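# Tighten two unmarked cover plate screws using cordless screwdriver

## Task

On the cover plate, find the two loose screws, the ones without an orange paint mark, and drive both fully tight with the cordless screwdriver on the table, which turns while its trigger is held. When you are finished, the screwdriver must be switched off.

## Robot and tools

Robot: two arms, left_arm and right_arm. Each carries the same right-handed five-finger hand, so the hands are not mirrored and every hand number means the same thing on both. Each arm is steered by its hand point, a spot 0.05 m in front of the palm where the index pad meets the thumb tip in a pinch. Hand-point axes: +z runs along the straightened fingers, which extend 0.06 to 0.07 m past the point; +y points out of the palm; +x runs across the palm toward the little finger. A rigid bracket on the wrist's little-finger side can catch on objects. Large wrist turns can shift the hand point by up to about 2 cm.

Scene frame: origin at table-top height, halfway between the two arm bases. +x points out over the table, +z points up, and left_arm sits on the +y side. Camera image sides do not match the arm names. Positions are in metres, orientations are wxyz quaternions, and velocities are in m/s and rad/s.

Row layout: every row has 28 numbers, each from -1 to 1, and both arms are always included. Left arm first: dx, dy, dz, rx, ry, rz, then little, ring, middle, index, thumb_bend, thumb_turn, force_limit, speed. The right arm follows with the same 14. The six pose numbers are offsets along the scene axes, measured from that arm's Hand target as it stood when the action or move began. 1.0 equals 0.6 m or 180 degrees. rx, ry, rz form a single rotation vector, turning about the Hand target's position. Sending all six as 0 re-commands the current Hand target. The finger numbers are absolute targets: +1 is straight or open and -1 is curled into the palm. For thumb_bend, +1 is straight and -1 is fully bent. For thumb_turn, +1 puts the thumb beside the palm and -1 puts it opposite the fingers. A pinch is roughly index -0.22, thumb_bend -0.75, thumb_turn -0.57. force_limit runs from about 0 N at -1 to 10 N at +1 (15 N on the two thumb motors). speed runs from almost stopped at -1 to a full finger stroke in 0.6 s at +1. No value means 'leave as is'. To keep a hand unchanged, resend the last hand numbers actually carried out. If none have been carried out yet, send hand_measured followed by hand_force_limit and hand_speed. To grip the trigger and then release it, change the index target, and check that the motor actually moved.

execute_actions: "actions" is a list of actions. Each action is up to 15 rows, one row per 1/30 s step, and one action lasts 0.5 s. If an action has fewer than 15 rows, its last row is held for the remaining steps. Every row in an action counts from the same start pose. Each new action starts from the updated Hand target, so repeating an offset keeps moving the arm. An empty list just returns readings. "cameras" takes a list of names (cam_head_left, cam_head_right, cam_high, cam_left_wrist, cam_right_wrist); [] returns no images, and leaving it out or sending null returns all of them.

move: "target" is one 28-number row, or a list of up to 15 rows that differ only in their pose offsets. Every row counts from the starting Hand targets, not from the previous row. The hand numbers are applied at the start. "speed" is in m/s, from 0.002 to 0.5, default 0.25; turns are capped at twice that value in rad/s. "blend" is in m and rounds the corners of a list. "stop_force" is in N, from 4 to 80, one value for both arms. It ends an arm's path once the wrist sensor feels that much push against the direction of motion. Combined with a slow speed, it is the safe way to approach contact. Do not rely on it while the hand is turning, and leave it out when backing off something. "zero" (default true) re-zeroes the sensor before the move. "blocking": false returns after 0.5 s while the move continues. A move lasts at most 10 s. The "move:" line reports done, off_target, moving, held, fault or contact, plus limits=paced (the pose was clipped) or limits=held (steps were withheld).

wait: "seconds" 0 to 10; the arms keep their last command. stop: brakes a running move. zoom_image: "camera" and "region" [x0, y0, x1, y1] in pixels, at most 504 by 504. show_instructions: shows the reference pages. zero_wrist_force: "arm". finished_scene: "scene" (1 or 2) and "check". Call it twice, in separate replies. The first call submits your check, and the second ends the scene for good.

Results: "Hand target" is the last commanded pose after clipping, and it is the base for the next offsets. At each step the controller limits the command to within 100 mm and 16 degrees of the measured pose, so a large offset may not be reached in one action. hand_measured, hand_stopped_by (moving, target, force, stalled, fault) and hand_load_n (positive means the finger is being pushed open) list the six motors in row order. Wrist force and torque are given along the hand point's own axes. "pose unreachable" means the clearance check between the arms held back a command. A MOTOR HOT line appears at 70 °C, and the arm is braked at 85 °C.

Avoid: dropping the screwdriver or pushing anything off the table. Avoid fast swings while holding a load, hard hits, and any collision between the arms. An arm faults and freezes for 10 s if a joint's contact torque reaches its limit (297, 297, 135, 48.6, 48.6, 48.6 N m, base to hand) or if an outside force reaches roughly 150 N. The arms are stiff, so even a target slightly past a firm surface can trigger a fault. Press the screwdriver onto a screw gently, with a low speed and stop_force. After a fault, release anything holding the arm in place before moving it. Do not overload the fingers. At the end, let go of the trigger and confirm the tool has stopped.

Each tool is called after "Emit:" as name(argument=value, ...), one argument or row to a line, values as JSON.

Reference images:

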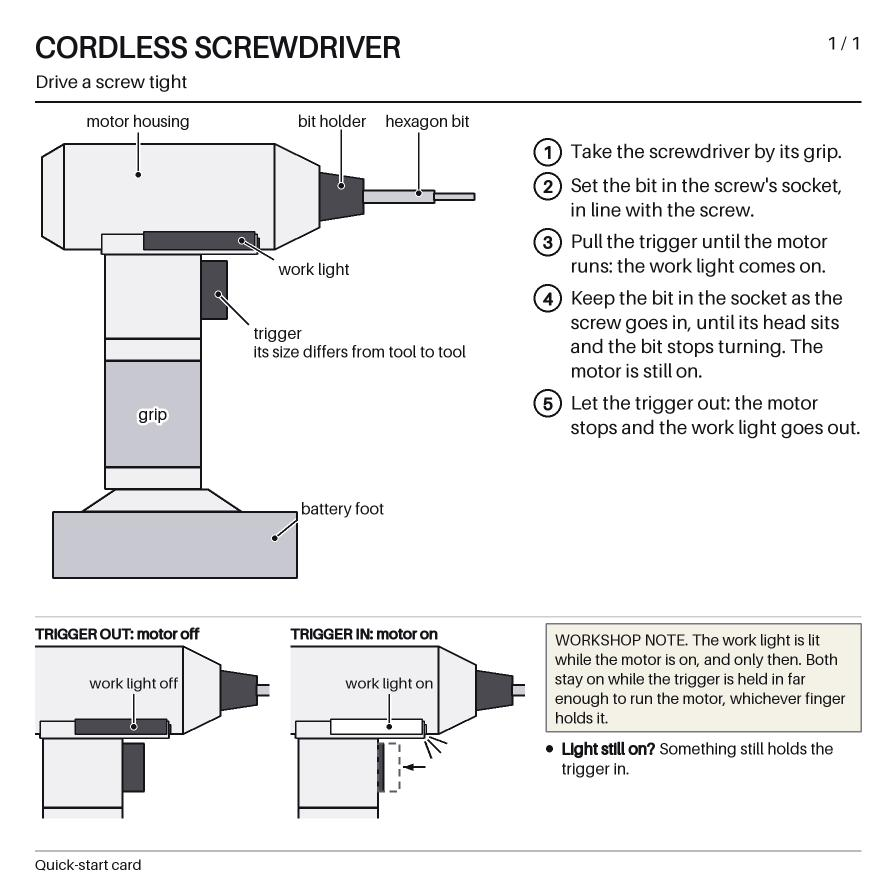

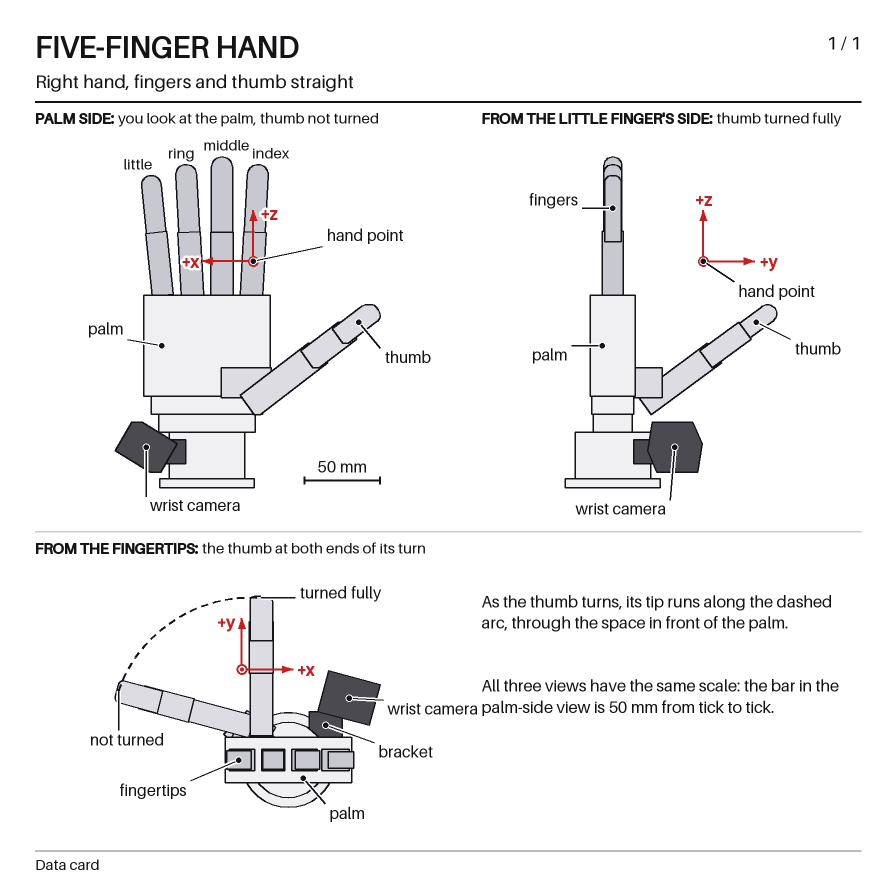

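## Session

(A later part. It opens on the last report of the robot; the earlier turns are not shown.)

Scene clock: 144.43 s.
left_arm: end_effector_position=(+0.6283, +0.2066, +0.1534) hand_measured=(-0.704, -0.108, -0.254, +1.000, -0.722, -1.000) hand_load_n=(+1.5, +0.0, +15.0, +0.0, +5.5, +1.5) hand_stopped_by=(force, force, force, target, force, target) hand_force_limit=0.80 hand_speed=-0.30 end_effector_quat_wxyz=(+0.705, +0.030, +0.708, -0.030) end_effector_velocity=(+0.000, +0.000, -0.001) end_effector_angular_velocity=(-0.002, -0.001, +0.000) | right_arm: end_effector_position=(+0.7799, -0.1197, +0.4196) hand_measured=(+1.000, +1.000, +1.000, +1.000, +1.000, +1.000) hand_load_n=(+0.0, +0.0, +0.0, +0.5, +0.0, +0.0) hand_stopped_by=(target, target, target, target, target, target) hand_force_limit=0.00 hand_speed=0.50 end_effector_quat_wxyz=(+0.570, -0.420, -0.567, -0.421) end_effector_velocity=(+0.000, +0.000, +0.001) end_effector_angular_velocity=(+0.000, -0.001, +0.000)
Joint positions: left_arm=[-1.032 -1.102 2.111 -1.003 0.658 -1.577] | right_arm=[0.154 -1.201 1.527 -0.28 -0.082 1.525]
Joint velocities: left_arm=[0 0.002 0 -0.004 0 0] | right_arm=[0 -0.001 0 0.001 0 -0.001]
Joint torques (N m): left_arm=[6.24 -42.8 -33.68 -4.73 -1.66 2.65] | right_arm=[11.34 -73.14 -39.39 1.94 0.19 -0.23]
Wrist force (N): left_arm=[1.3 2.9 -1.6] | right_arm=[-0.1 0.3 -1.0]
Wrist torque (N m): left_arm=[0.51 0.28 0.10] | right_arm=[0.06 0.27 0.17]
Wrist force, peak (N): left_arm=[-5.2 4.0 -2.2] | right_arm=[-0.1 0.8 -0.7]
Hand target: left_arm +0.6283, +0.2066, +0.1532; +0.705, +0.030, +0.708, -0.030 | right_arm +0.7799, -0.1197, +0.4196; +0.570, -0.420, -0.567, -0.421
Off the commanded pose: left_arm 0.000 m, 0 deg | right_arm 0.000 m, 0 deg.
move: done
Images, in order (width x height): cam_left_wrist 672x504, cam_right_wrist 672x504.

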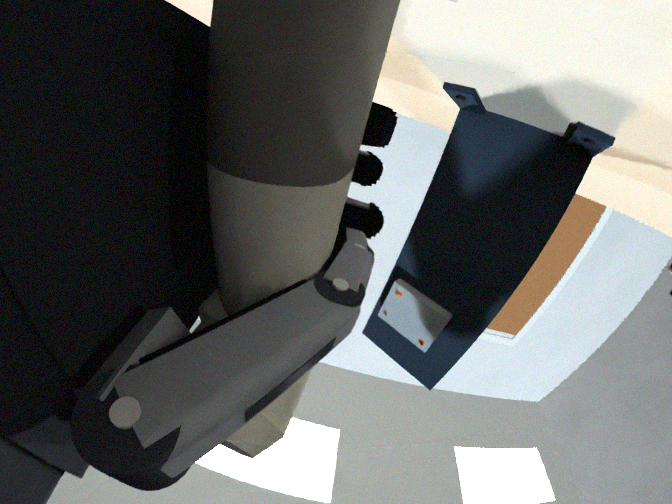

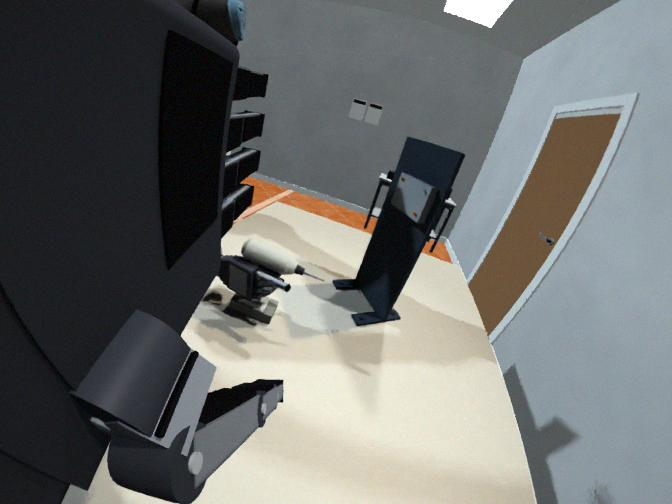

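Emit:
move(
  target=[0,0,-0.029,0,0,0,-0.97,-0.97,-0.97,1,-0.96,-1,0.8,-0.3,0,0,0,0,0,0,1,1,1,1,1,1,0,0.5],
  speed=0.03,
  cameras=[],
)

Emit:
move(
  target=[0,0,0,0,0,0,-0.97,-0.97,-0.97,1,0.95,-1,0.0,-0.3,0,0,0,0,0,0,1,1,1,1,1,1,0,0.5],
  cameras=[],
)

Emit:
move(
  target=[0,0,0,0,0,0,0.9,0.9,0.9,1,0.95,-1,0.0,-0.3,0,0,0,0,0,0,1,1,1,1,1,1,0,0.5],
)

Emit:
zoom_image(
  camera="cam_right_wrist",
  region=[200, 210, 340, 350],
)

Emit:
zoom_image(
  camera="cam_head_right",
  region=[340, 195, 460, 295],
)

Scene clock: 146.30 s.
left_arm: end_effector_position=(+0.6283, +0.2066, +0.1356) hand_measured=(-0.702, -0.108, -0.254, +1.000, -0.722, -1.000) hand_load_n=(+6.0, +0.0, +14.0, +0.0, +6.0, +3.0) hand_stopped_by=(force, force, force, target, force, target) hand_force_limit=0.80 hand_speed=-0.30 end_effector_quat_wxyz=(+0.705, +0.029, +0.708, -0.030) end_effector_velocity=(+0.000, +0.000, +0.001) end_effector_angular_velocity=(+0.002, +0.001, -0.001) | right_arm: end_effector_position=(+0.7799, -0.1197, +0.4196) hand_measured=(+1.000, +1.000, +1.000, +1.000, +1.000, +1.000) hand_load_n=(+0.0, +0.0, +0.0, +0.0, +0.0, +0.0) hand_stopped_by=(target, target, target, target, target, target) hand_force_limit=0.00 hand_speed=0.50 end_effector_quat_wxyz=(+0.570, -0.420, -0.567, -0.421) end_effector_velocity=(+0.000, +0.000, +0.000) end_effector_angular_velocity=(+0.000, +0.000, +0.000)
Joint positions: left_arm=[-1.032 -1.073 2.114 -1.035 0.658 -1.577] | right_arm=[0.154 -1.201 1.527 -0.28 -0.082 1.525]
Joint velocities: left_arm=[-0.001 -0.002 0 0.004 0 0] | right_arm=[0 0 0 0 0 0]
Joint torques (N m): left_arm=[-1.91 -80.53 -11.89 2.7 -1.07 -0.75] | right_arm=[12.08 -71.95 -39.66 1.86 0.22 -0.16]
Wrist force (N): left_arm=[-6.6 4.4 -1.2] | right_arm=[0.0 0.2 -0.6]
Wrist torque (N m): left_arm=[0.41 0.23 0.28] | right_arm=[0.03 0.25 0.18]
Wrist force, peak (N): left_arm=[-14.3 4.3 -4.6] | right_arm=[-0.3 0.9 -1.1]
Hand target: left_arm +0.6283, +0.2066, +0.1358; +0.705, +0.030, +0.708, -0.030 | right_arm +0.7799, -0.1197, +0.4196; +0.570, -0.420, -0.567, -0.421
Off the commanded pose: left_arm 0.000 m, 0 deg | right_arm 0.000 m, 0 deg.
move: done
No camera images: "cameras" was empty.

Scene clock: 148.87 s.
left_arm: end_effector_position=(+0.6283, +0.2066, +0.1358) hand_measured=(-0.704, -0.108, -0.254, +1.000, +0.950, -1.000) hand_load_n=(+1.0, +0.0, -0.5, +0.0, +0.0, -0.5) hand_stopped_by=(force, force, force, target, target, target) hand_force_limit=0.00 hand_speed=-0.30 end_effector_quat_wxyz=(+0.705, +0.030, +0.708, -0.030) end_effector_velocity=(+0.000, +0.001, +0.000) end_effector_angular_velocity=(+0.002, +0.000, +0.001) | right_arm: end_effector_position=(+0.7799, -0.1197, +0.4196) hand_measured=(+1.000, +1.000, +1.000, +1.000, +1.000, +1.000) hand_load_n=(+0.0, +0.0, +0.0, +0.0, +0.0, +0.0) hand_stopped_by=(target, target, target, target, target, target) hand_force_limit=0.00 hand_speed=0.50 end_effector_quat_wxyz=(+0.570, -0.420, -0.567, -0.421) end_effector_velocity=(+0.001, +0.000, -0.001) end_effector_angular_velocity=(+0.000, -0.001, +0.000)
Joint positions: left_arm=[-1.032 -1.073 2.114 -1.035 0.658 -1.577] | right_arm=[0.154 -1.201 1.527 -0.28 -0.082 1.525]
Joint velocities: left_arm=[0.001 0 0 0 0 0.002] | right_arm=[0 0.001 0 -0.002 0 0]
Joint torques (N m): left_arm=[-14.2 -75.25 -34.37 -0.98 0.97 0.3] | right_arm=[11.63 -73.28 -39.86 1.82 0.02 -0.12]
Wrist force (N): left_arm=[-0.2 3.9 0.2] | right_arm=[-0.1 0.2 -0.5]
Wrist torque (N m): left_arm=[0.55 0.15 0.03] | right_arm=[0.03 0.26 0.16]
Wrist force, peak (N): left_arm=[-4.8 4.3 -0.6] | right_arm=[-0.1 0.9 -1.1]
Hand target: left_arm +0.6283, +0.2066, +0.1358; +0.705, +0.030, +0.708, -0.030 | right_arm +0.7799, -0.1197, +0.4196; +0.570, -0.420, -0.567, -0.421
Off the commanded pose: left_arm 0.000 m, 0 deg | right_arm 0.000 m, 0 deg.
move: done
No camera images: "cameras" was empty.

Scene clock: 150.53 s.
left_arm: end_effector_position=(+0.6283, +0.2066, +0.1358) hand_measured=(+0.900, +0.900, +0.900, +1.000, +0.950, -1.000) hand_load_n=(+0.0, +0.0, +0.0, +0.0, +0.0, +0.0) hand_stopped_by=(target, target, target, target, target, target) hand_force_limit=0.00 hand_speed=-0.30 end_effector_quat_wxyz=(+0.705, +0.030, +0.708, -0.030) end_effector_velocity=(+0.001, +0.001, +0.000) end_effector_angular_velocity=(-0.001, +0.000, +0.002) | right_arm: end_effector_position=(+0.7799, -0.1197, +0.4196) hand_measured=(+1.000, +1.000, +1.000, +1.000, +1.000, +1.000) hand_load_n=(+0.0, +0.0, +0.0, +0.0, +0.0, +0.0) hand_stopped_by=(target, target, target, target, target, target) hand_force_limit=0.00 hand_speed=0.50 end_effector_quat_wxyz=(+0.570, -0.420, -0.567, -0.421) end_effector_velocity=(+0.000, +0.000, -0.001) end_effector_angular_velocity=(+0.000, +0.002, +0.000)
Joint positions: left_arm=[-1.032 -1.073 2.114 -1.035 0.658 -1.577] | right_arm=[0.154 -1.201 1.527 -0.28 -0.082 1.525]
Joint velocities: left_arm=[0.002 0 0 0 0 0] | right_arm=[0 0.001 0 0 0 0]
Joint torques (N m): left_arm=[-11.62 -73.14 -31.04 -3.62 1.5 1.54] | right_arm=[11.16 -71.85 -39.8 1.74 0.21 -0.22]
Wrist force (N): left_arm=[-0.8 2.9 -0.7] | right_arm=[-0.4 0.8 -0.4]
Wrist torque (N m): left_arm=[0.53 0.25 -0.05] | right_arm=[0.11 0.30 0.17]
Wrist force, peak (N): left_arm=[-0.7 4.0 -0.1] | right_arm=[-0.1 0.3 -1.2]
Hand target: left_arm +0.6283, +0.2066, +0.1358; +0.705, +0.030, +0.708, -0.030 | right_arm +0.7799, -0.1197, +0.4196; +0.570, -0.420, -0.567, -0.421
Off the commanded pose: left_arm 0.000 m, 0 deg | right_arm 0.000 m, 0 deg.
move: done

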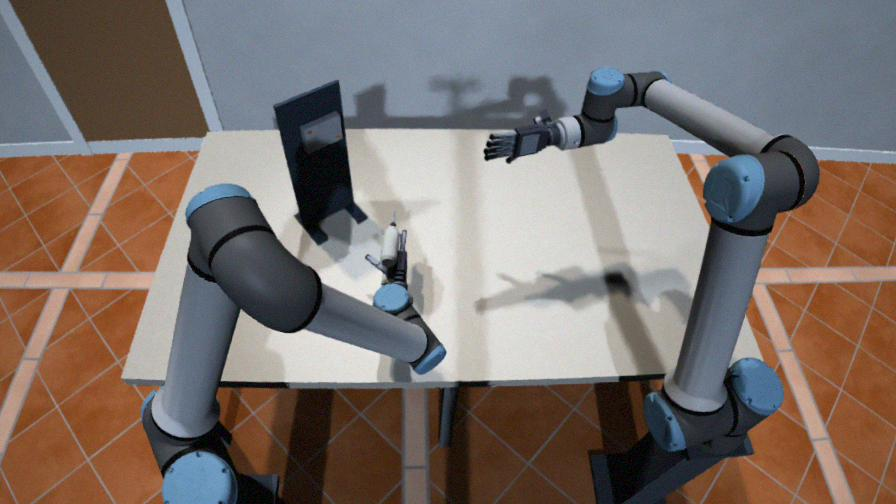

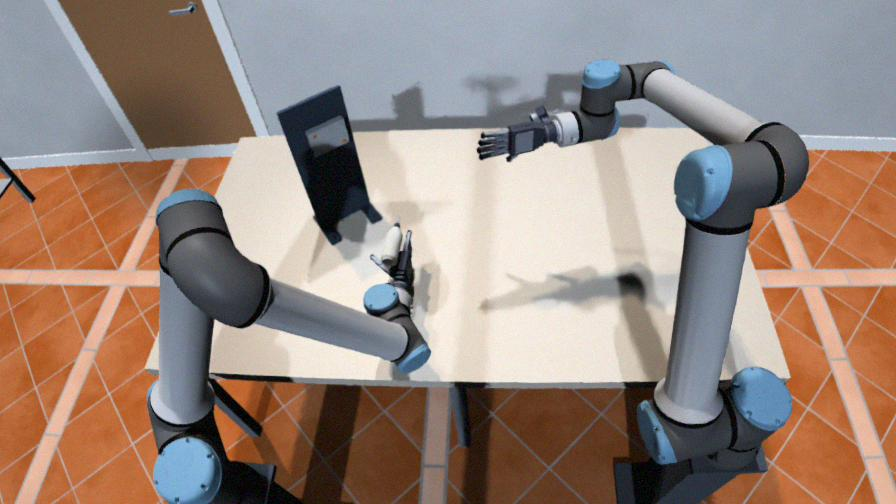

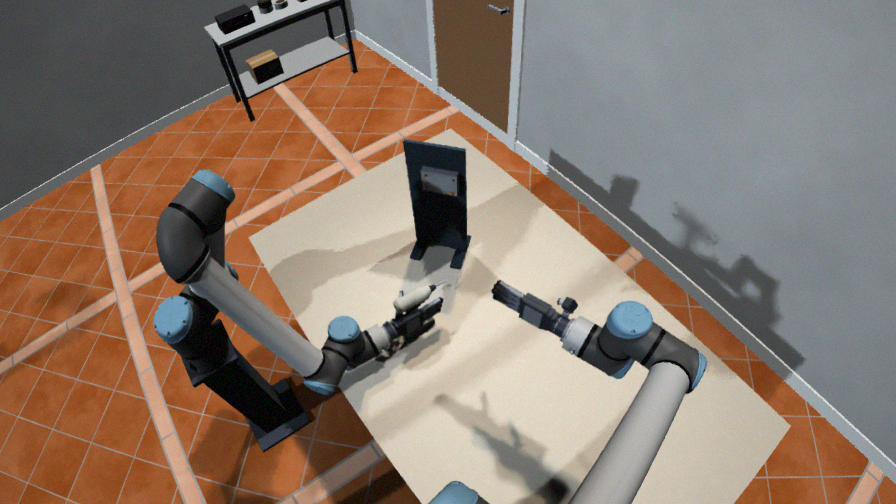

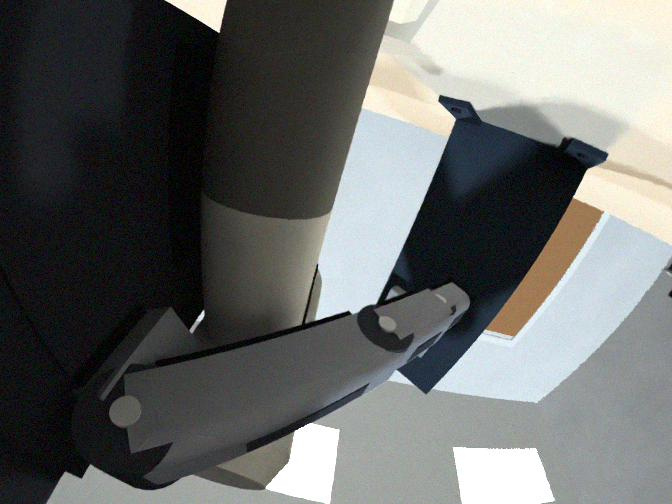

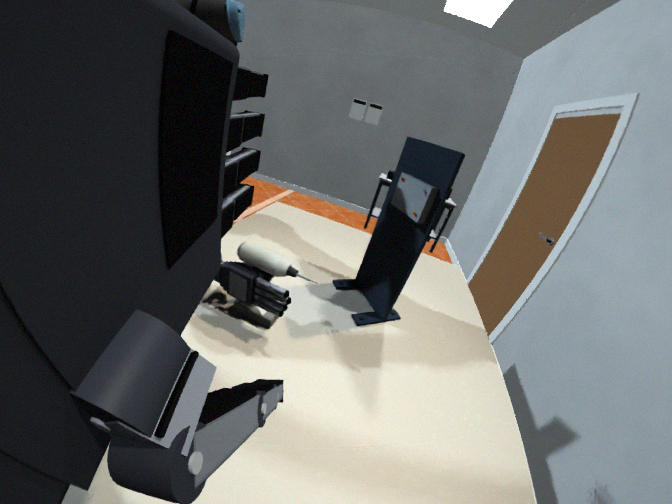

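Scaled by 3.600 from the camera's 672x504 image, which has a finer 960x720 frame.

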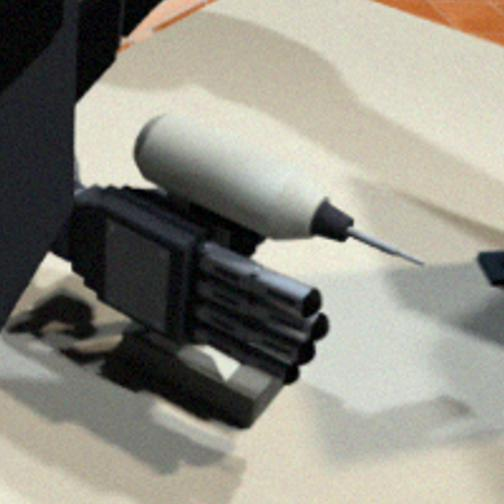

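Scaled by 4.200.

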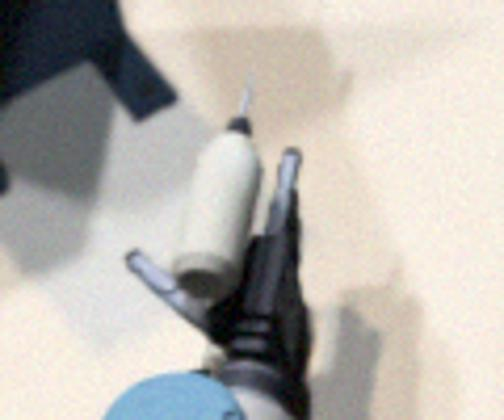

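Emit:
move(
  target=[
    [-0.183,0.015,0,0,0,0,0.9,0.9,0.9,1,0.95,-1,0.0,-0.3,0,0,0,0,0,0,1,1,1,1,1,1,0,0.5],
    [-0.15,0.097,-0.018,0,0,-0.267,0.9,0.9,0.9,1,0.95,-1,0.0,-0.3,0,0,0,0,0,0,1,1,1,1,1,1,0,0.5],
  ],
  speed=0.12,
)

Emit:
zoom_image(
  camera="cam_right_wrist",
  region=[200, 210, 340, 350],
)

Emit:
zoom_image(
  camera="cam_head_right",
  region=[340, 195, 460, 295],
)

Scene clock: 155.90 s.
left_arm: end_effector_position=(+0.5390, +0.2650, +0.1253) hand_measured=(+0.900, +0.900, +0.900, +1.000, +0.950, -1.000) hand_load_n=(+0.0, +0.0, +0.0, +0.0, +0.0, +0.0) hand_stopped_by=(target, target, target, target, target, target) hand_force_limit=0.00 hand_speed=-0.30 end_effector_quat_wxyz=(+0.632, +0.315, +0.635, -0.315) end_effector_velocity=(-0.001, +0.000, +0.000) end_effector_angular_velocity=(+0.000, +0.001, -0.002) | right_arm: end_effector_position=(+0.7799, -0.1197, +0.4196) hand_measured=(+1.000, +1.000, +1.000, +1.000, +1.000, +1.000) hand_load_n=(+0.0, +0.0, +0.0, +0.0, +0.0, +0.0) hand_stopped_by=(target, target, target, target, target, target) hand_force_limit=0.00 hand_speed=0.50 end_effector_quat_wxyz=(+0.570, -0.420, -0.567, -0.421) end_effector_velocity=(+0.000, +0.000, -0.001) end_effector_angular_velocity=(+0.000, +0.001, +0.001)
Joint positions: left_arm=[-0.702 -1.203 2.424 -1.217 1.826 -1.571] | right_arm=[0.154 -1.201 1.527 -0.28 -0.082 1.525]
Joint velocities: left_arm=[0 -0.001 0.001 0 0.002 0] | right_arm=[0 0.002 0 0 -0.001 0]
Joint torques (N m): left_arm=[5.37 -59.08 -2.26 -4.36 2.16 3.64] | right_arm=[11.92 -71.99 -40.23 1.77 0.2 -0.37]
Wrist force (N): left_arm=[-0.6 3.5 -1.0] | right_arm=[0.0 0.4 -0.6]
Wrist torque (N m): left_arm=[0.62 0.23 -0.04] | right_arm=[0.06 0.26 0.18]
Wrist force, peak (N): left_arm=[-0.5 4.5 -1.0] | right_arm=[-0.1 0.7 -1.2]
Hand target: left_arm +0.5389, +0.2650, +0.1254; +0.632, +0.315, +0.634, -0.315 | right_arm +0.7799, -0.1197, +0.4196; +0.570, -0.420, -0.567, -0.421
Off the commanded pose: left_arm 0.001 m, 0 deg | right_arm 0.000 m, 0 deg.
move: done

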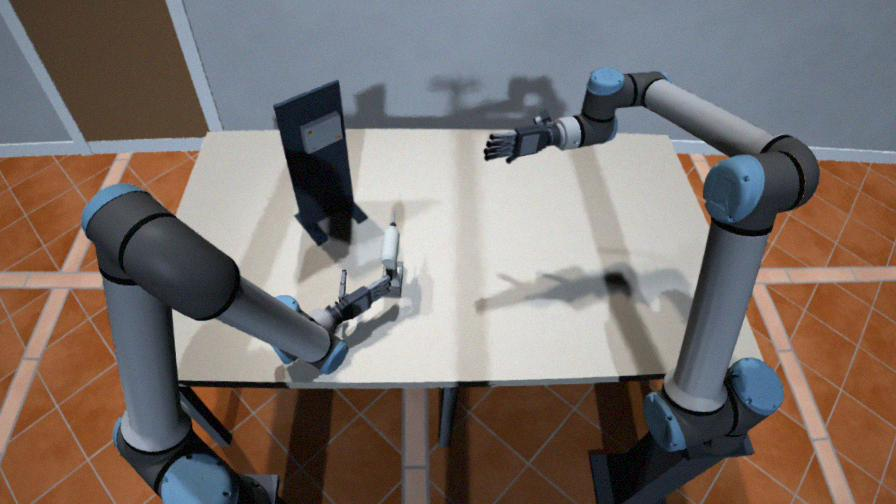

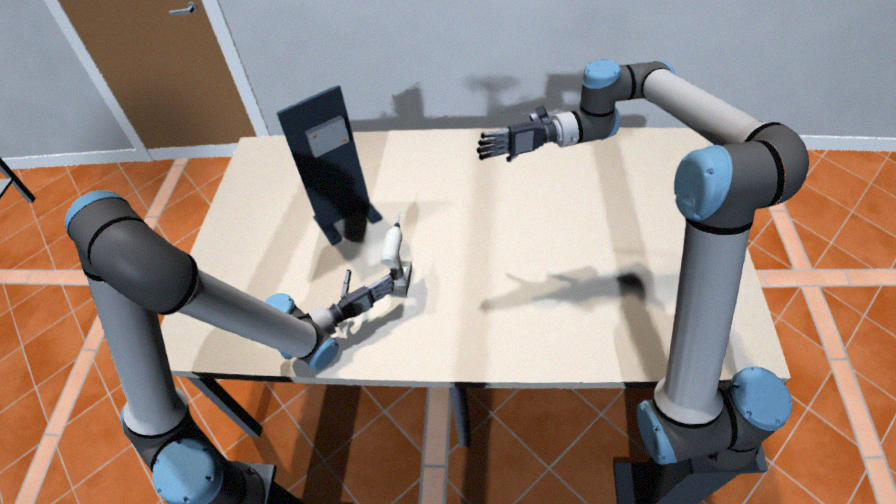

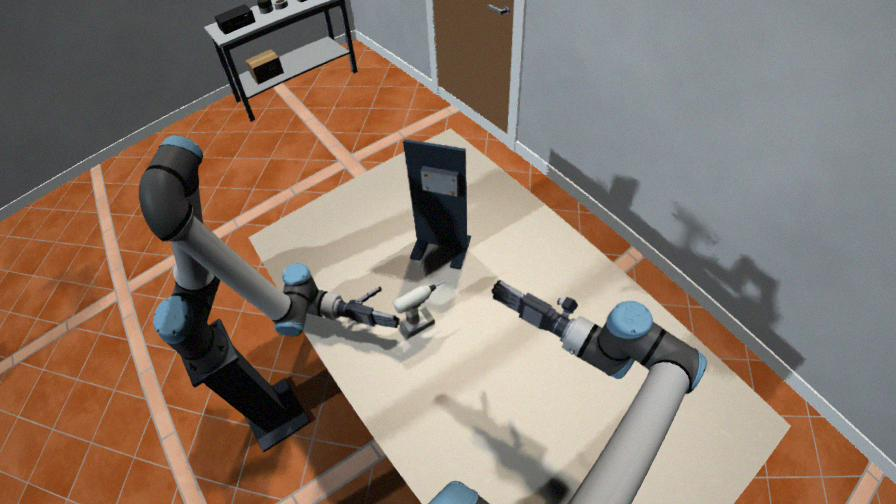

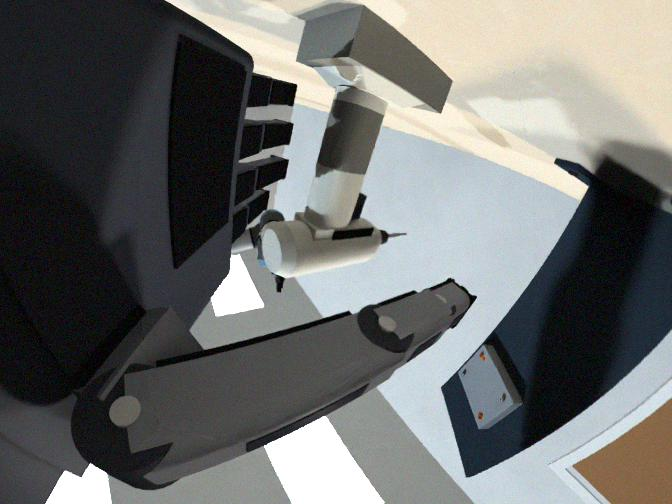

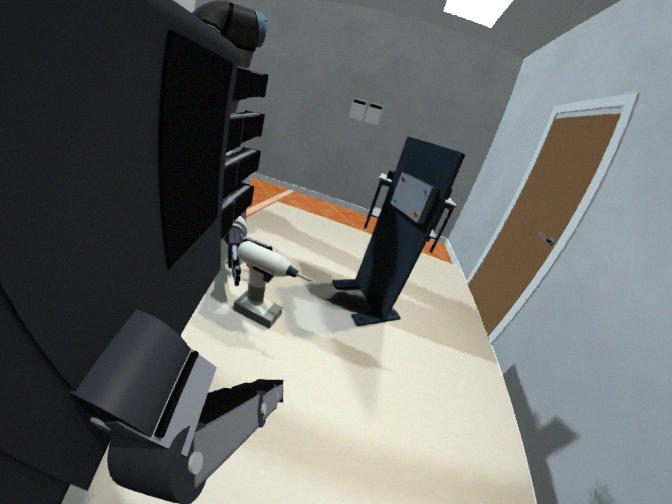

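Scaled by 3.600 from the camera's 672x504 image, which has a finer 960x720 frame.

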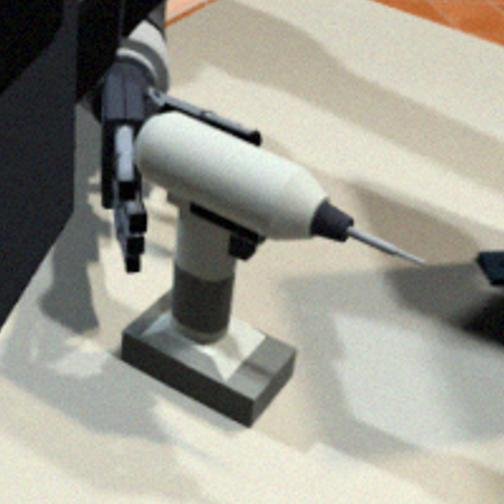

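Scaled by 4.200.

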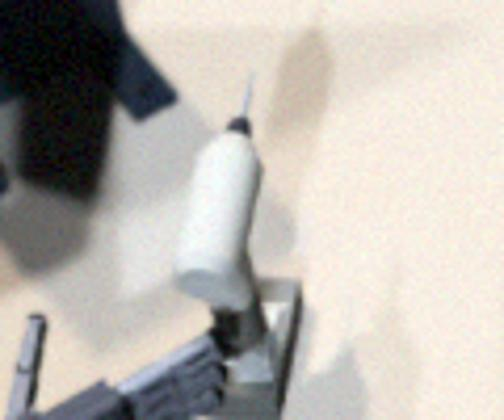

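Emit:
move(
  target=[0.0735,-0.0699,0,0,0,0,0.9,0.9,0.9,1,0.95,-1,0,-0.3,0,0,0,0,0,0,1,1,1,1,1,1,0,0.5],
  speed=0.06,
  stop_force=6,
  cameras=["cam_left_wrist"],
)

Scene clock: 159.37 s.
left_arm: end_effector_position=(+0.5829, +0.2230, +0.1253) hand_measured=(+0.900, +0.900, +0.900, +1.000, +0.950, -1.000) hand_load_n=(+0.0, +0.0, +0.0, +0.0, +0.0, -0.5) hand_stopped_by=(target, target, target, target, target, target) hand_force_limit=0.00 hand_speed=-0.30 end_effector_quat_wxyz=(+0.632, +0.315, +0.634, -0.315) end_effector_velocity=(+0.000, +0.000, +0.000) end_effector_angular_velocity=(+0.000, +0.000, -0.001) | right_arm: end_effector_position=(+0.7799, -0.1197, +0.4196) hand_measured=(+1.000, +1.000, +1.000, +1.000, +1.000, +1.000) hand_load_n=(+0.0, +0.0, +0.0, +0.0, +0.0, +0.0) hand_stopped_by=(target, target, target, target, target, target) hand_force_limit=0.00 hand_speed=0.50 end_effector_quat_wxyz=(+0.570, -0.420, -0.567, -0.421) end_effector_velocity=(+0.000, +0.000, +0.000) end_effector_angular_velocity=(+0.000, +0.001, +0.000)
Joint positions: left_arm=[-0.714 -1.153 2.318 -1.161 1.814 -1.571] | right_arm=[0.154 -1.201 1.527 -0.28 -0.082 1.525]
Joint velocities: left_arm=[0 0.001 0 0 0 0] | right_arm=[0 0 0 0.001 0 0]
Joint torques (N m): left_arm=[7.18 -68.95 -6 -4.78 1.5 -2.52] | right_arm=[11.54 -72.71 -40.8 1.7 0.23 -0.14]
Wrist force (N): left_arm=[-0.9 3.8 -1.1] | right_arm=[0.0 0.4 -0.5]
Wrist torque (N m): left_arm=[0.67 0.28 -0.05] | right_arm=[0.05 0.25 0.17]
Wrist force, peak (N): left_arm=[-1.1 4.1 -1.4] | right_arm=[0.0 1.0 -0.9]
Hand target: left_arm +0.5829, +0.2230, +0.1253; +0.632, +0.315, +0.634, -0.315 | right_arm +0.7799, -0.1197, +0.4196; +0.570, -0.420, -0.567, -0.421
Off the commanded pose: left_arm 0.000 m, 0 deg | right_arm 0.000 m, 0 deg.
move: done
Images, in order (width x height): cam_left_wrist 672x504.

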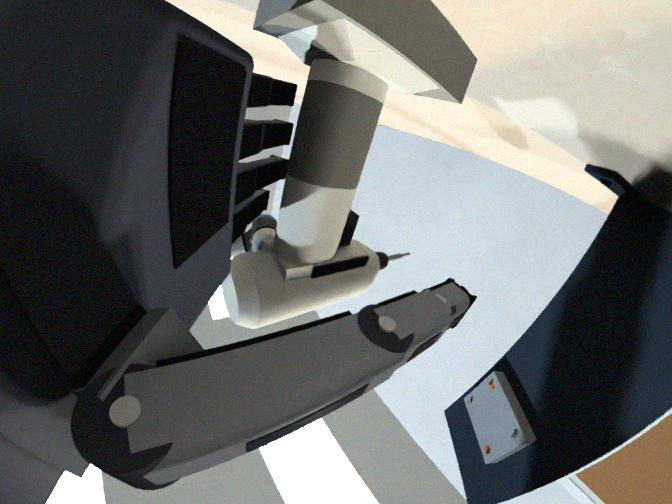

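Emit:
move(
  target=[0.0558,-0.0519,0,0,0,0,0.9,0.9,0.9,1,0.95,-1,0,-0.3,0,0,0,0,0,0,1,1,1,1,1,1,0,0.5],
  speed=0.04,
  stop_force=5,
  cameras=["cam_left_wrist"],
)

Scene clock: 161.77 s.
left_arm: end_effector_position=(+0.6163, +0.1918, +0.1252) hand_measured=(+0.900, +0.900, +0.900, +1.000, +0.950, -1.000) hand_load_n=(+0.0, +0.0, +0.0, +0.0, +0.0, +0.0) hand_stopped_by=(target, target, target, target, target, target) hand_force_limit=0.00 hand_speed=-0.30 end_effector_quat_wxyz=(+0.632, +0.315, +0.634, -0.315) end_effector_velocity=(+0.000, +0.001, +0.000) end_effector_angular_velocity=(-0.001, +0.002, +0.001) | right_arm: end_effector_position=(+0.7799, -0.1197, +0.4196) hand_measured=(+1.000, +1.000, +1.000, +1.000, +1.000, +1.000) hand_load_n=(+0.0, +0.0, +0.0, +0.0, +0.0, +0.0) hand_stopped_by=(target, target, target, target, target, target) hand_force_limit=0.00 hand_speed=0.50 end_effector_quat_wxyz=(+0.570, -0.420, -0.567, -0.421) end_effector_velocity=(+0.000, +0.000, +0.000) end_effector_angular_velocity=(+0.000, +0.001, +0.000)
Joint positions: left_arm=[-0.72 -1.113 2.235 -1.118 1.808 -1.571] | right_arm=[0.154 -1.201 1.527 -0.28 -0.082 1.525]
Joint velocities: left_arm=[0.001 0 0 0 0 -0.002] | right_arm=[0 -0.001 0 0.001 0 0]
Joint torques (N m): left_arm=[9.36 -68.54 -7.58 -4.55 1.11 -2.44] | right_arm=[11.38 -72.66 -41.13 1.84 0.02 -0.15]
Wrist force (N): left_arm=[-0.6 3.4 -0.9] | right_arm=[0.0 0.4 -0.8]
Wrist torque (N m): left_arm=[0.59 0.23 -0.04] | right_arm=[0.07 0.26 0.18]
Wrist force, peak (N): left_arm=[-0.9 3.9 -1.0] | right_arm=[0.0 0.7 -1.1]
Hand target: left_arm +0.6163, +0.1918, +0.1252; +0.632, +0.315, +0.634, -0.315 | right_arm +0.7799, -0.1197, +0.4196; +0.570, -0.420, -0.567, -0.421
Off the commanded pose: left_arm 0.000 m, 0 deg | right_arm 0.000 m, 0 deg.
move: done
Images, in order (width x height): cam_left_wrist 672x504.

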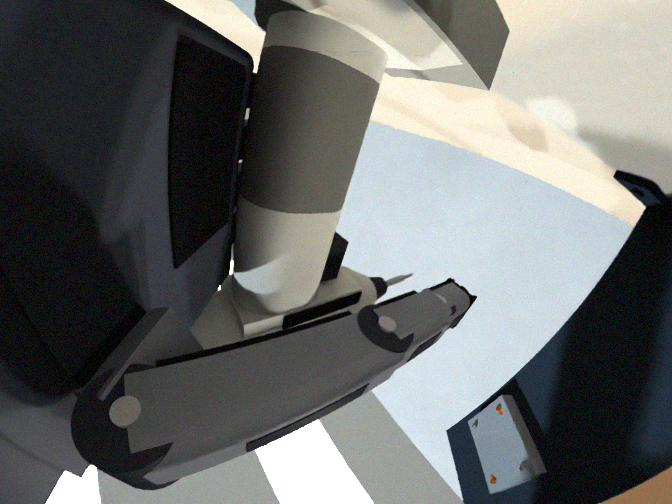

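Emit:
move(
  target=[0.0241,-0.032,0,0,0,0,0.9,0.9,0.9,1,0.95,-1,0,-0.3,0,0,0,0,0,0,1,1,1,1,1,1,0,0.5],
  speed=0.02,
  stop_force=4,
  cameras=[],
)

Emit:
move(
  target=[0.0267,0.02,0,0,0,0,0.9,0.9,0.9,1,0.95,-1,0,-0.3,0,0,0,0,0,0,1,1,1,1,1,1,0,0.5],
  speed=0.015,
  stop_force=4,
)

Emit:
zoom_image(
  camera="cam_right_wrist",
  region=[200, 210, 340, 350],
)

Emit:
zoom_image(
  camera="cam_head_right",
  region=[340, 195, 460, 295],
)

Scene clock: 164.50 s.
left_arm: end_effector_position=(+0.6308, +0.1726, +0.1252) hand_measured=(+0.900, +0.900, +0.900, +1.000, +0.950, -1.000) hand_load_n=(+0.0, +0.0, +0.0, +0.0, +0.0, +0.0) hand_stopped_by=(target, target, target, target, target, target) hand_force_limit=0.00 hand_speed=-0.30 end_effector_quat_wxyz=(+0.632, +0.315, +0.634, -0.315) end_effector_velocity=(+0.000, +0.000, +0.001) end_effector_angular_velocity=(+0.000, -0.002, +0.000) | right_arm: end_effector_position=(+0.7799, -0.1197, +0.4196) hand_measured=(+1.000, +1.000, +1.000, +1.000, +1.000, +1.000) hand_load_n=(+0.0, +0.0, +0.0, +0.0, +0.0, +0.0) hand_stopped_by=(target, target, target, target, target, target) hand_force_limit=0.00 hand_speed=0.50 end_effector_quat_wxyz=(+0.570, -0.420, -0.567, -0.421) end_effector_velocity=(+0.000, +0.000, +0.000) end_effector_angular_velocity=(+0.000, +0.001, +0.000)
Joint positions: left_arm=[-0.731 -1.093 2.194 -1.097 1.797 -1.571] | right_arm=[0.154 -1.201 1.527 -0.28 -0.082 1.525]
Joint velocities: left_arm=[0 0 0 -0.001 0 0.001] | right_arm=[0 0 0 0.001 0 0]
Joint torques (N m): left_arm=[9.69 -72.58 -10.13 -4.6 1.45 -2.96] | right_arm=[11.41 -73.4 -40.7 1.83 -0.08 -0.18]
Wrist force (N): left_arm=[-0.7 3.7 -1.1] | right_arm=[0.1 0.2 -1.0]
Wrist torque (N m): left_arm=[0.67 0.25 -0.04] | right_arm=[0.06 0.25 0.17]
Wrist force, peak (N): left_arm=[-0.8 3.8 -1.2] | right_arm=[-0.1 0.5 -1.1]
Hand target: left_arm +0.6308, +0.1726, +0.1252; +0.632, +0.315, +0.634, -0.315 | right_arm +0.7799, -0.1197, +0.4196; +0.570, -0.420, -0.567, -0.421
Off the commanded pose: left_arm 0.000 m, 0 deg | right_arm 0.000 m, 0 deg.
move: done
No camera images: "cameras" was empty.

Scene clock: 167.07 s.
left_arm: end_effector_position=(+0.6468, +0.1846, +0.1251) hand_measured=(+0.900, +0.900, +0.900, +1.000, +0.950, -1.000) hand_load_n=(+0.0, +0.0, +0.0, +0.0, +0.0, +0.0) hand_stopped_by=(target, target, target, target, target, target) hand_force_limit=0.00 hand_speed=-0.30 end_effector_quat_wxyz=(+0.632, +0.315, +0.634, -0.315) end_effector_velocity=(-0.001, -0.001, +0.000) end_effector_angular_velocity=(+0.000, -0.001, -0.002) | right_arm: end_effector_position=(+0.7799, -0.1197, +0.4196) hand_measured=(+1.000, +1.000, +1.000, +1.000, +1.000, +1.000) hand_load_n=(+0.0, +0.0, +0.0, +0.0, +0.0, +0.0) hand_stopped_by=(target, target, target, target, target, target) hand_force_limit=0.00 hand_speed=0.50 end_effector_quat_wxyz=(+0.570, -0.420, -0.567, -0.421) end_effector_velocity=(+0.000, +0.000, +0.000) end_effector_angular_velocity=(+0.000, -0.001, +0.000)
Joint positions: left_arm=[-0.695 -1.083 2.173 -1.086 1.833 -1.571] | right_arm=[0.154 -1.201 1.527 -0.28 -0.082 1.525]
Joint velocities: left_arm=[-0.002 0 0 0 0 0.001] | right_arm=[0 0 0 0 0 0]
Joint torques (N m): left_arm=[-11.71 -70.68 -9.98 -5.39 -2 3.69] | right_arm=[11.4 -72.99 -40.96 1.78 -0.03 -0.13]
Wrist force (N): left_arm=[-1.2 3.8 -1.1] | right_arm=[0.0 0.4 -0.8]
Wrist torque (N m): left_arm=[0.67 0.32 -0.06] | right_arm=[0.07 0.25 0.18]
Wrist force, peak (N): left_arm=[-1.2 3.8 -1.1] | right_arm=[-0.3 0.6 -1.1]
Hand target: left_arm +0.6468, +0.1846, +0.1251; +0.632, +0.315, +0.634, -0.315 | right_arm +0.7799, -0.1197, +0.4196; +0.570, -0.420, -0.567, -0.421
Off the commanded pose: left_arm 0.000 m, 0 deg | right_arm 0.000 m, 0 deg.
move: done

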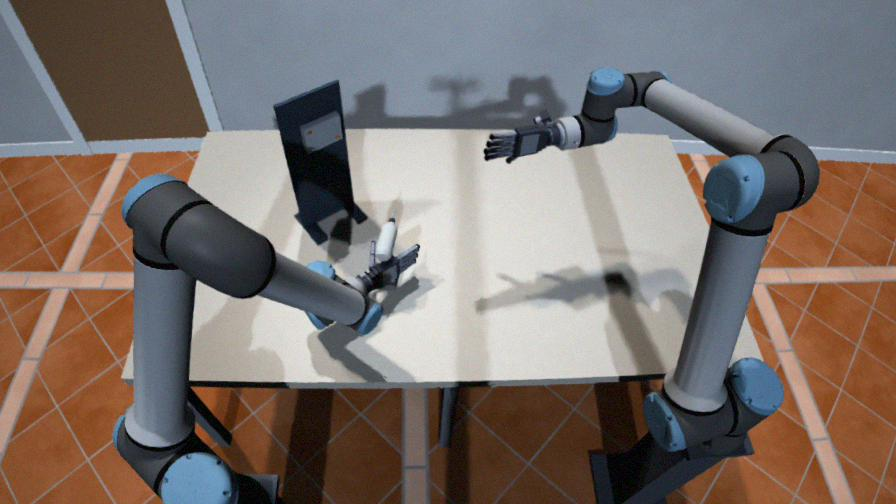

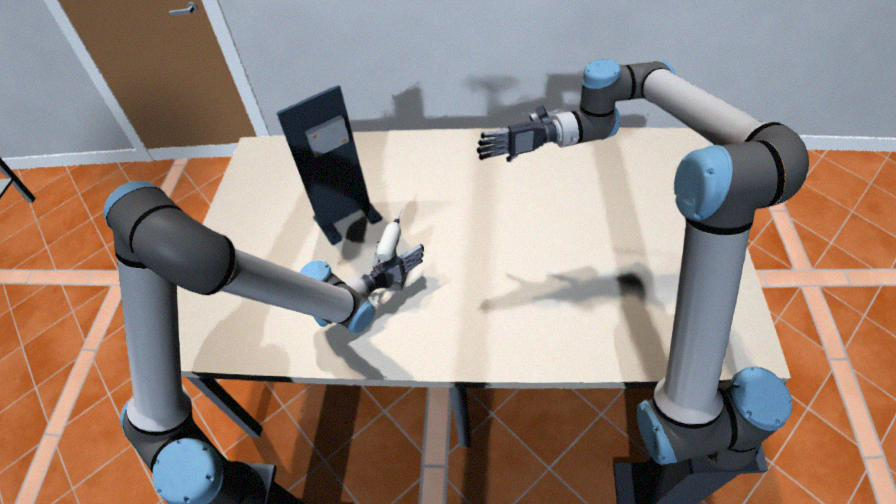

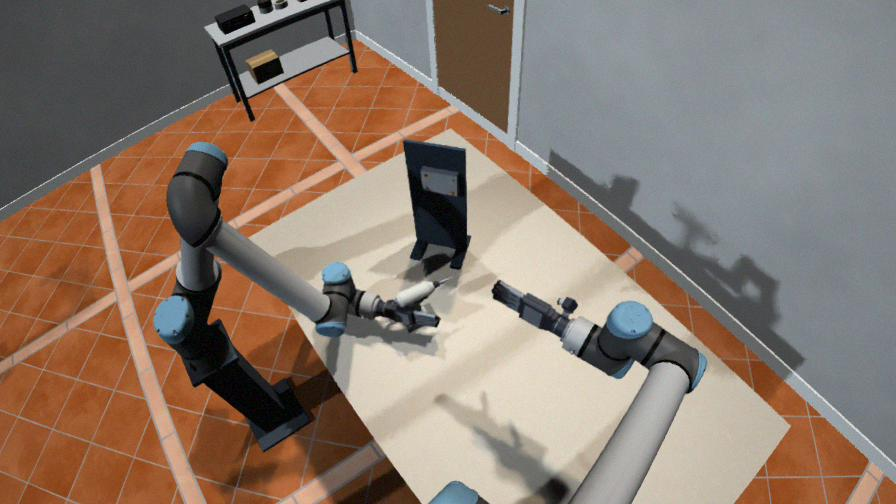

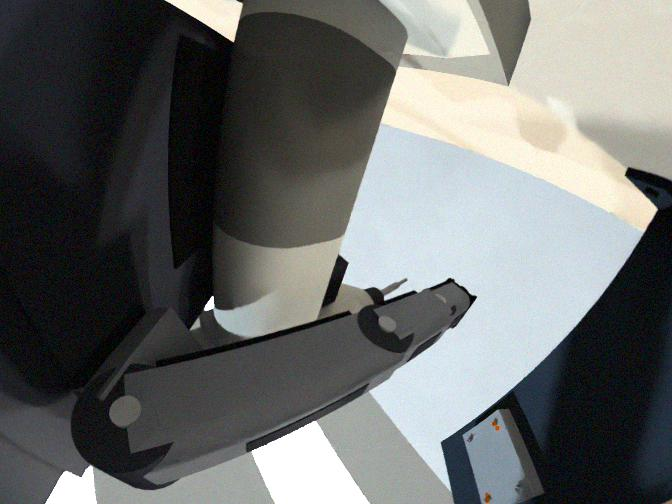

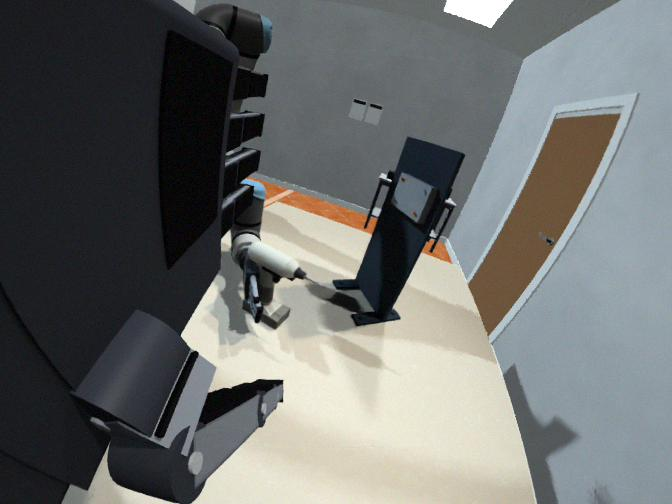

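Scaled by 3.600 from the camera's 672x504 image, which has a finer 960x720 frame.

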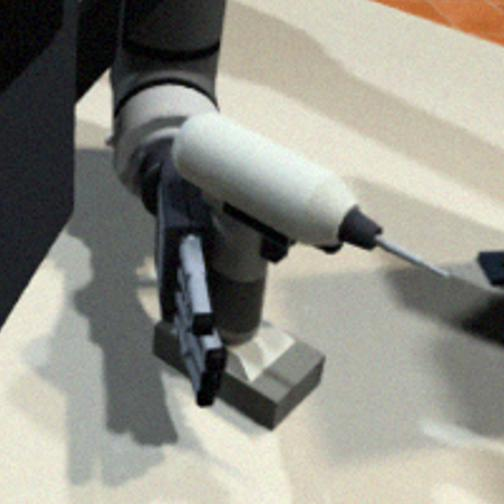

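Scaled by 4.200.

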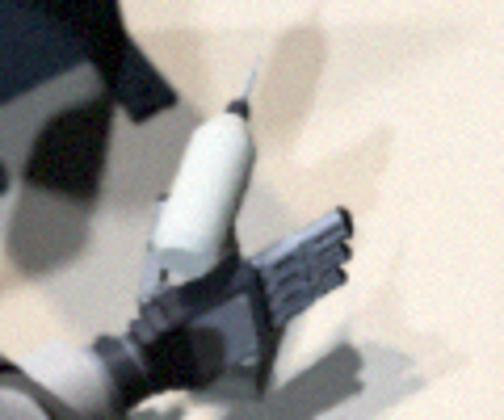

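Emit:
move(
  target=[0,0,0,0,0,0,-0.9,-0.9,-0.9,1,0.95,-1,-0.5,-0.4,0,0,0,0,0,0,1,1,1,1,1,1,0,0.5],
  cameras=["cam_left_wrist","cam_right_wrist","cam_head_right"],
)

Emit:
zoom_image(
  camera="cam_right_wrist",
  region=[200, 210, 340, 350],
)

Emit:
zoom_image(
  camera="cam_head_right",
  region=[340, 195, 460, 295],
)

Scene clock: 169.27 s.
left_arm: end_effector_position=(+0.6468, +0.1846, +0.1251) hand_measured=(-0.862, -0.830, -0.858, +1.000, +0.950, -1.000) hand_load_n=(+7.5, +0.0, +13.0, +0.0, +0.0, +0.0) hand_stopped_by=(force, force, force, target, target, target) hand_force_limit=-0.50 hand_speed=-0.40 end_effector_quat_wxyz=(+0.632, +0.315, +0.634, -0.315) end_effector_velocity=(+0.000, +0.001, -0.001) end_effector_angular_velocity=(+0.001, +0.001, +0.001) | right_arm: end_effector_position=(+0.7799, -0.1197, +0.4196) hand_measured=(+1.000, +1.000, +1.000, +1.000, +1.000, +1.000) hand_load_n=(+0.0, +0.0, +0.0, +0.0, +0.0, +0.0) hand_stopped_by=(target, target, target, target, target, target) hand_force_limit=0.00 hand_speed=0.50 end_effector_quat_wxyz=(+0.570, -0.420, -0.567, -0.421) end_effector_velocity=(+0.000, +0.000, +0.001) end_effector_angular_velocity=(+0.000, -0.001, +0.000)
Joint positions: left_arm=[-0.695 -1.083 2.173 -1.086 1.833 -1.571] | right_arm=[0.154 -1.201 1.527 -0.28 -0.082 1.525]
Joint velocities: left_arm=[0.001 0.001 0 0.001 -0.001 0] | right_arm=[0 -0.001 0 0.001 0 0]
Joint torques (N m): left_arm=[-10.71 -71.6 -14.79 -3.3 0.89 3.14] | right_arm=[10.88 -73.16 -41.19 1.68 0.09 -0.21]
Wrist force (N): left_arm=[-2.0 3.8 -1.1] | right_arm=[0.3 0.7 -0.7]
Wrist torque (N m): left_arm=[0.57 -0.05 0.21] | right_arm=[0.10 0.21 0.20]
Wrist force, peak (N): left_arm=[-2.3 4.2 -1.5] | right_arm=[-0.2 0.5 -1.2]
Hand target: left_arm +0.6468, +0.1846, +0.1251; +0.632, +0.315, +0.634, -0.315 | right_arm +0.7799, -0.1197, +0.4196; +0.570, -0.420, -0.567, -0.421
Off the commanded pose: left_arm 0.000 m, 0 deg | right_arm 0.000 m, 0 deg.
move: done
Images, in order (width x height): cam_head_right 896x504, cam_left_wrist 672x504, cam_right_wrist 672x504.

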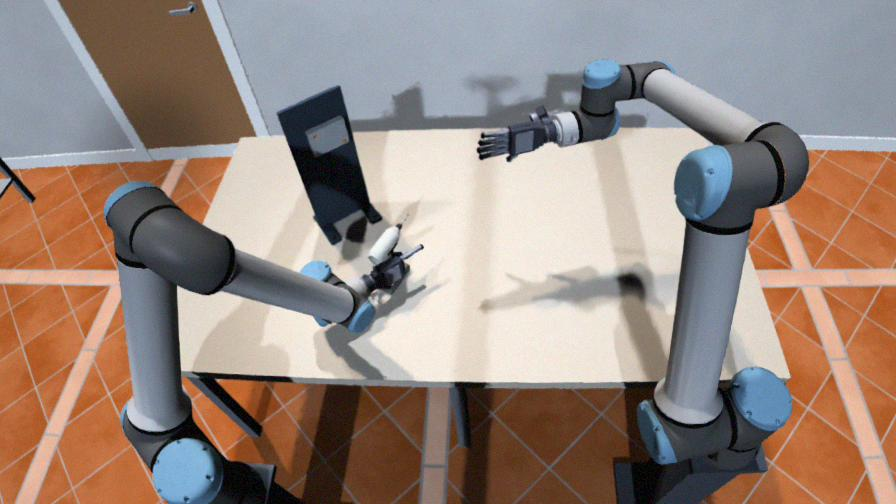

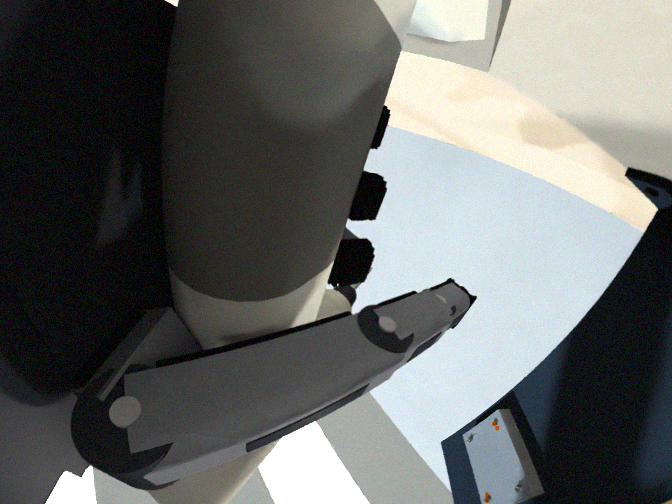

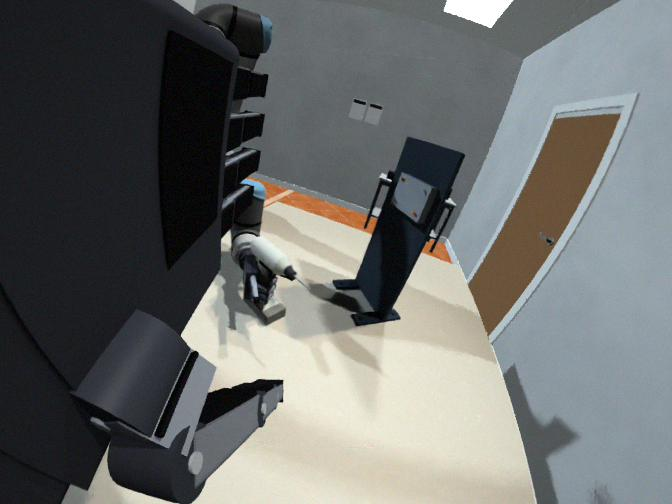

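Scaled by 3.600 from the camera's 672x504 image, which has a finer 960x720 frame.

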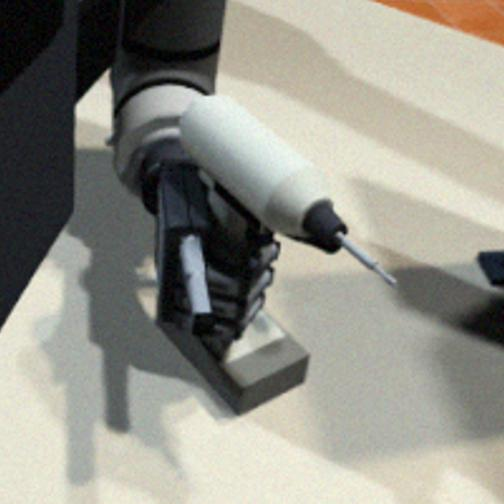

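Scaled by 4.200.

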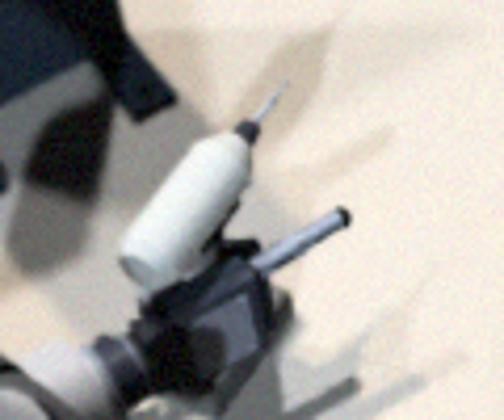

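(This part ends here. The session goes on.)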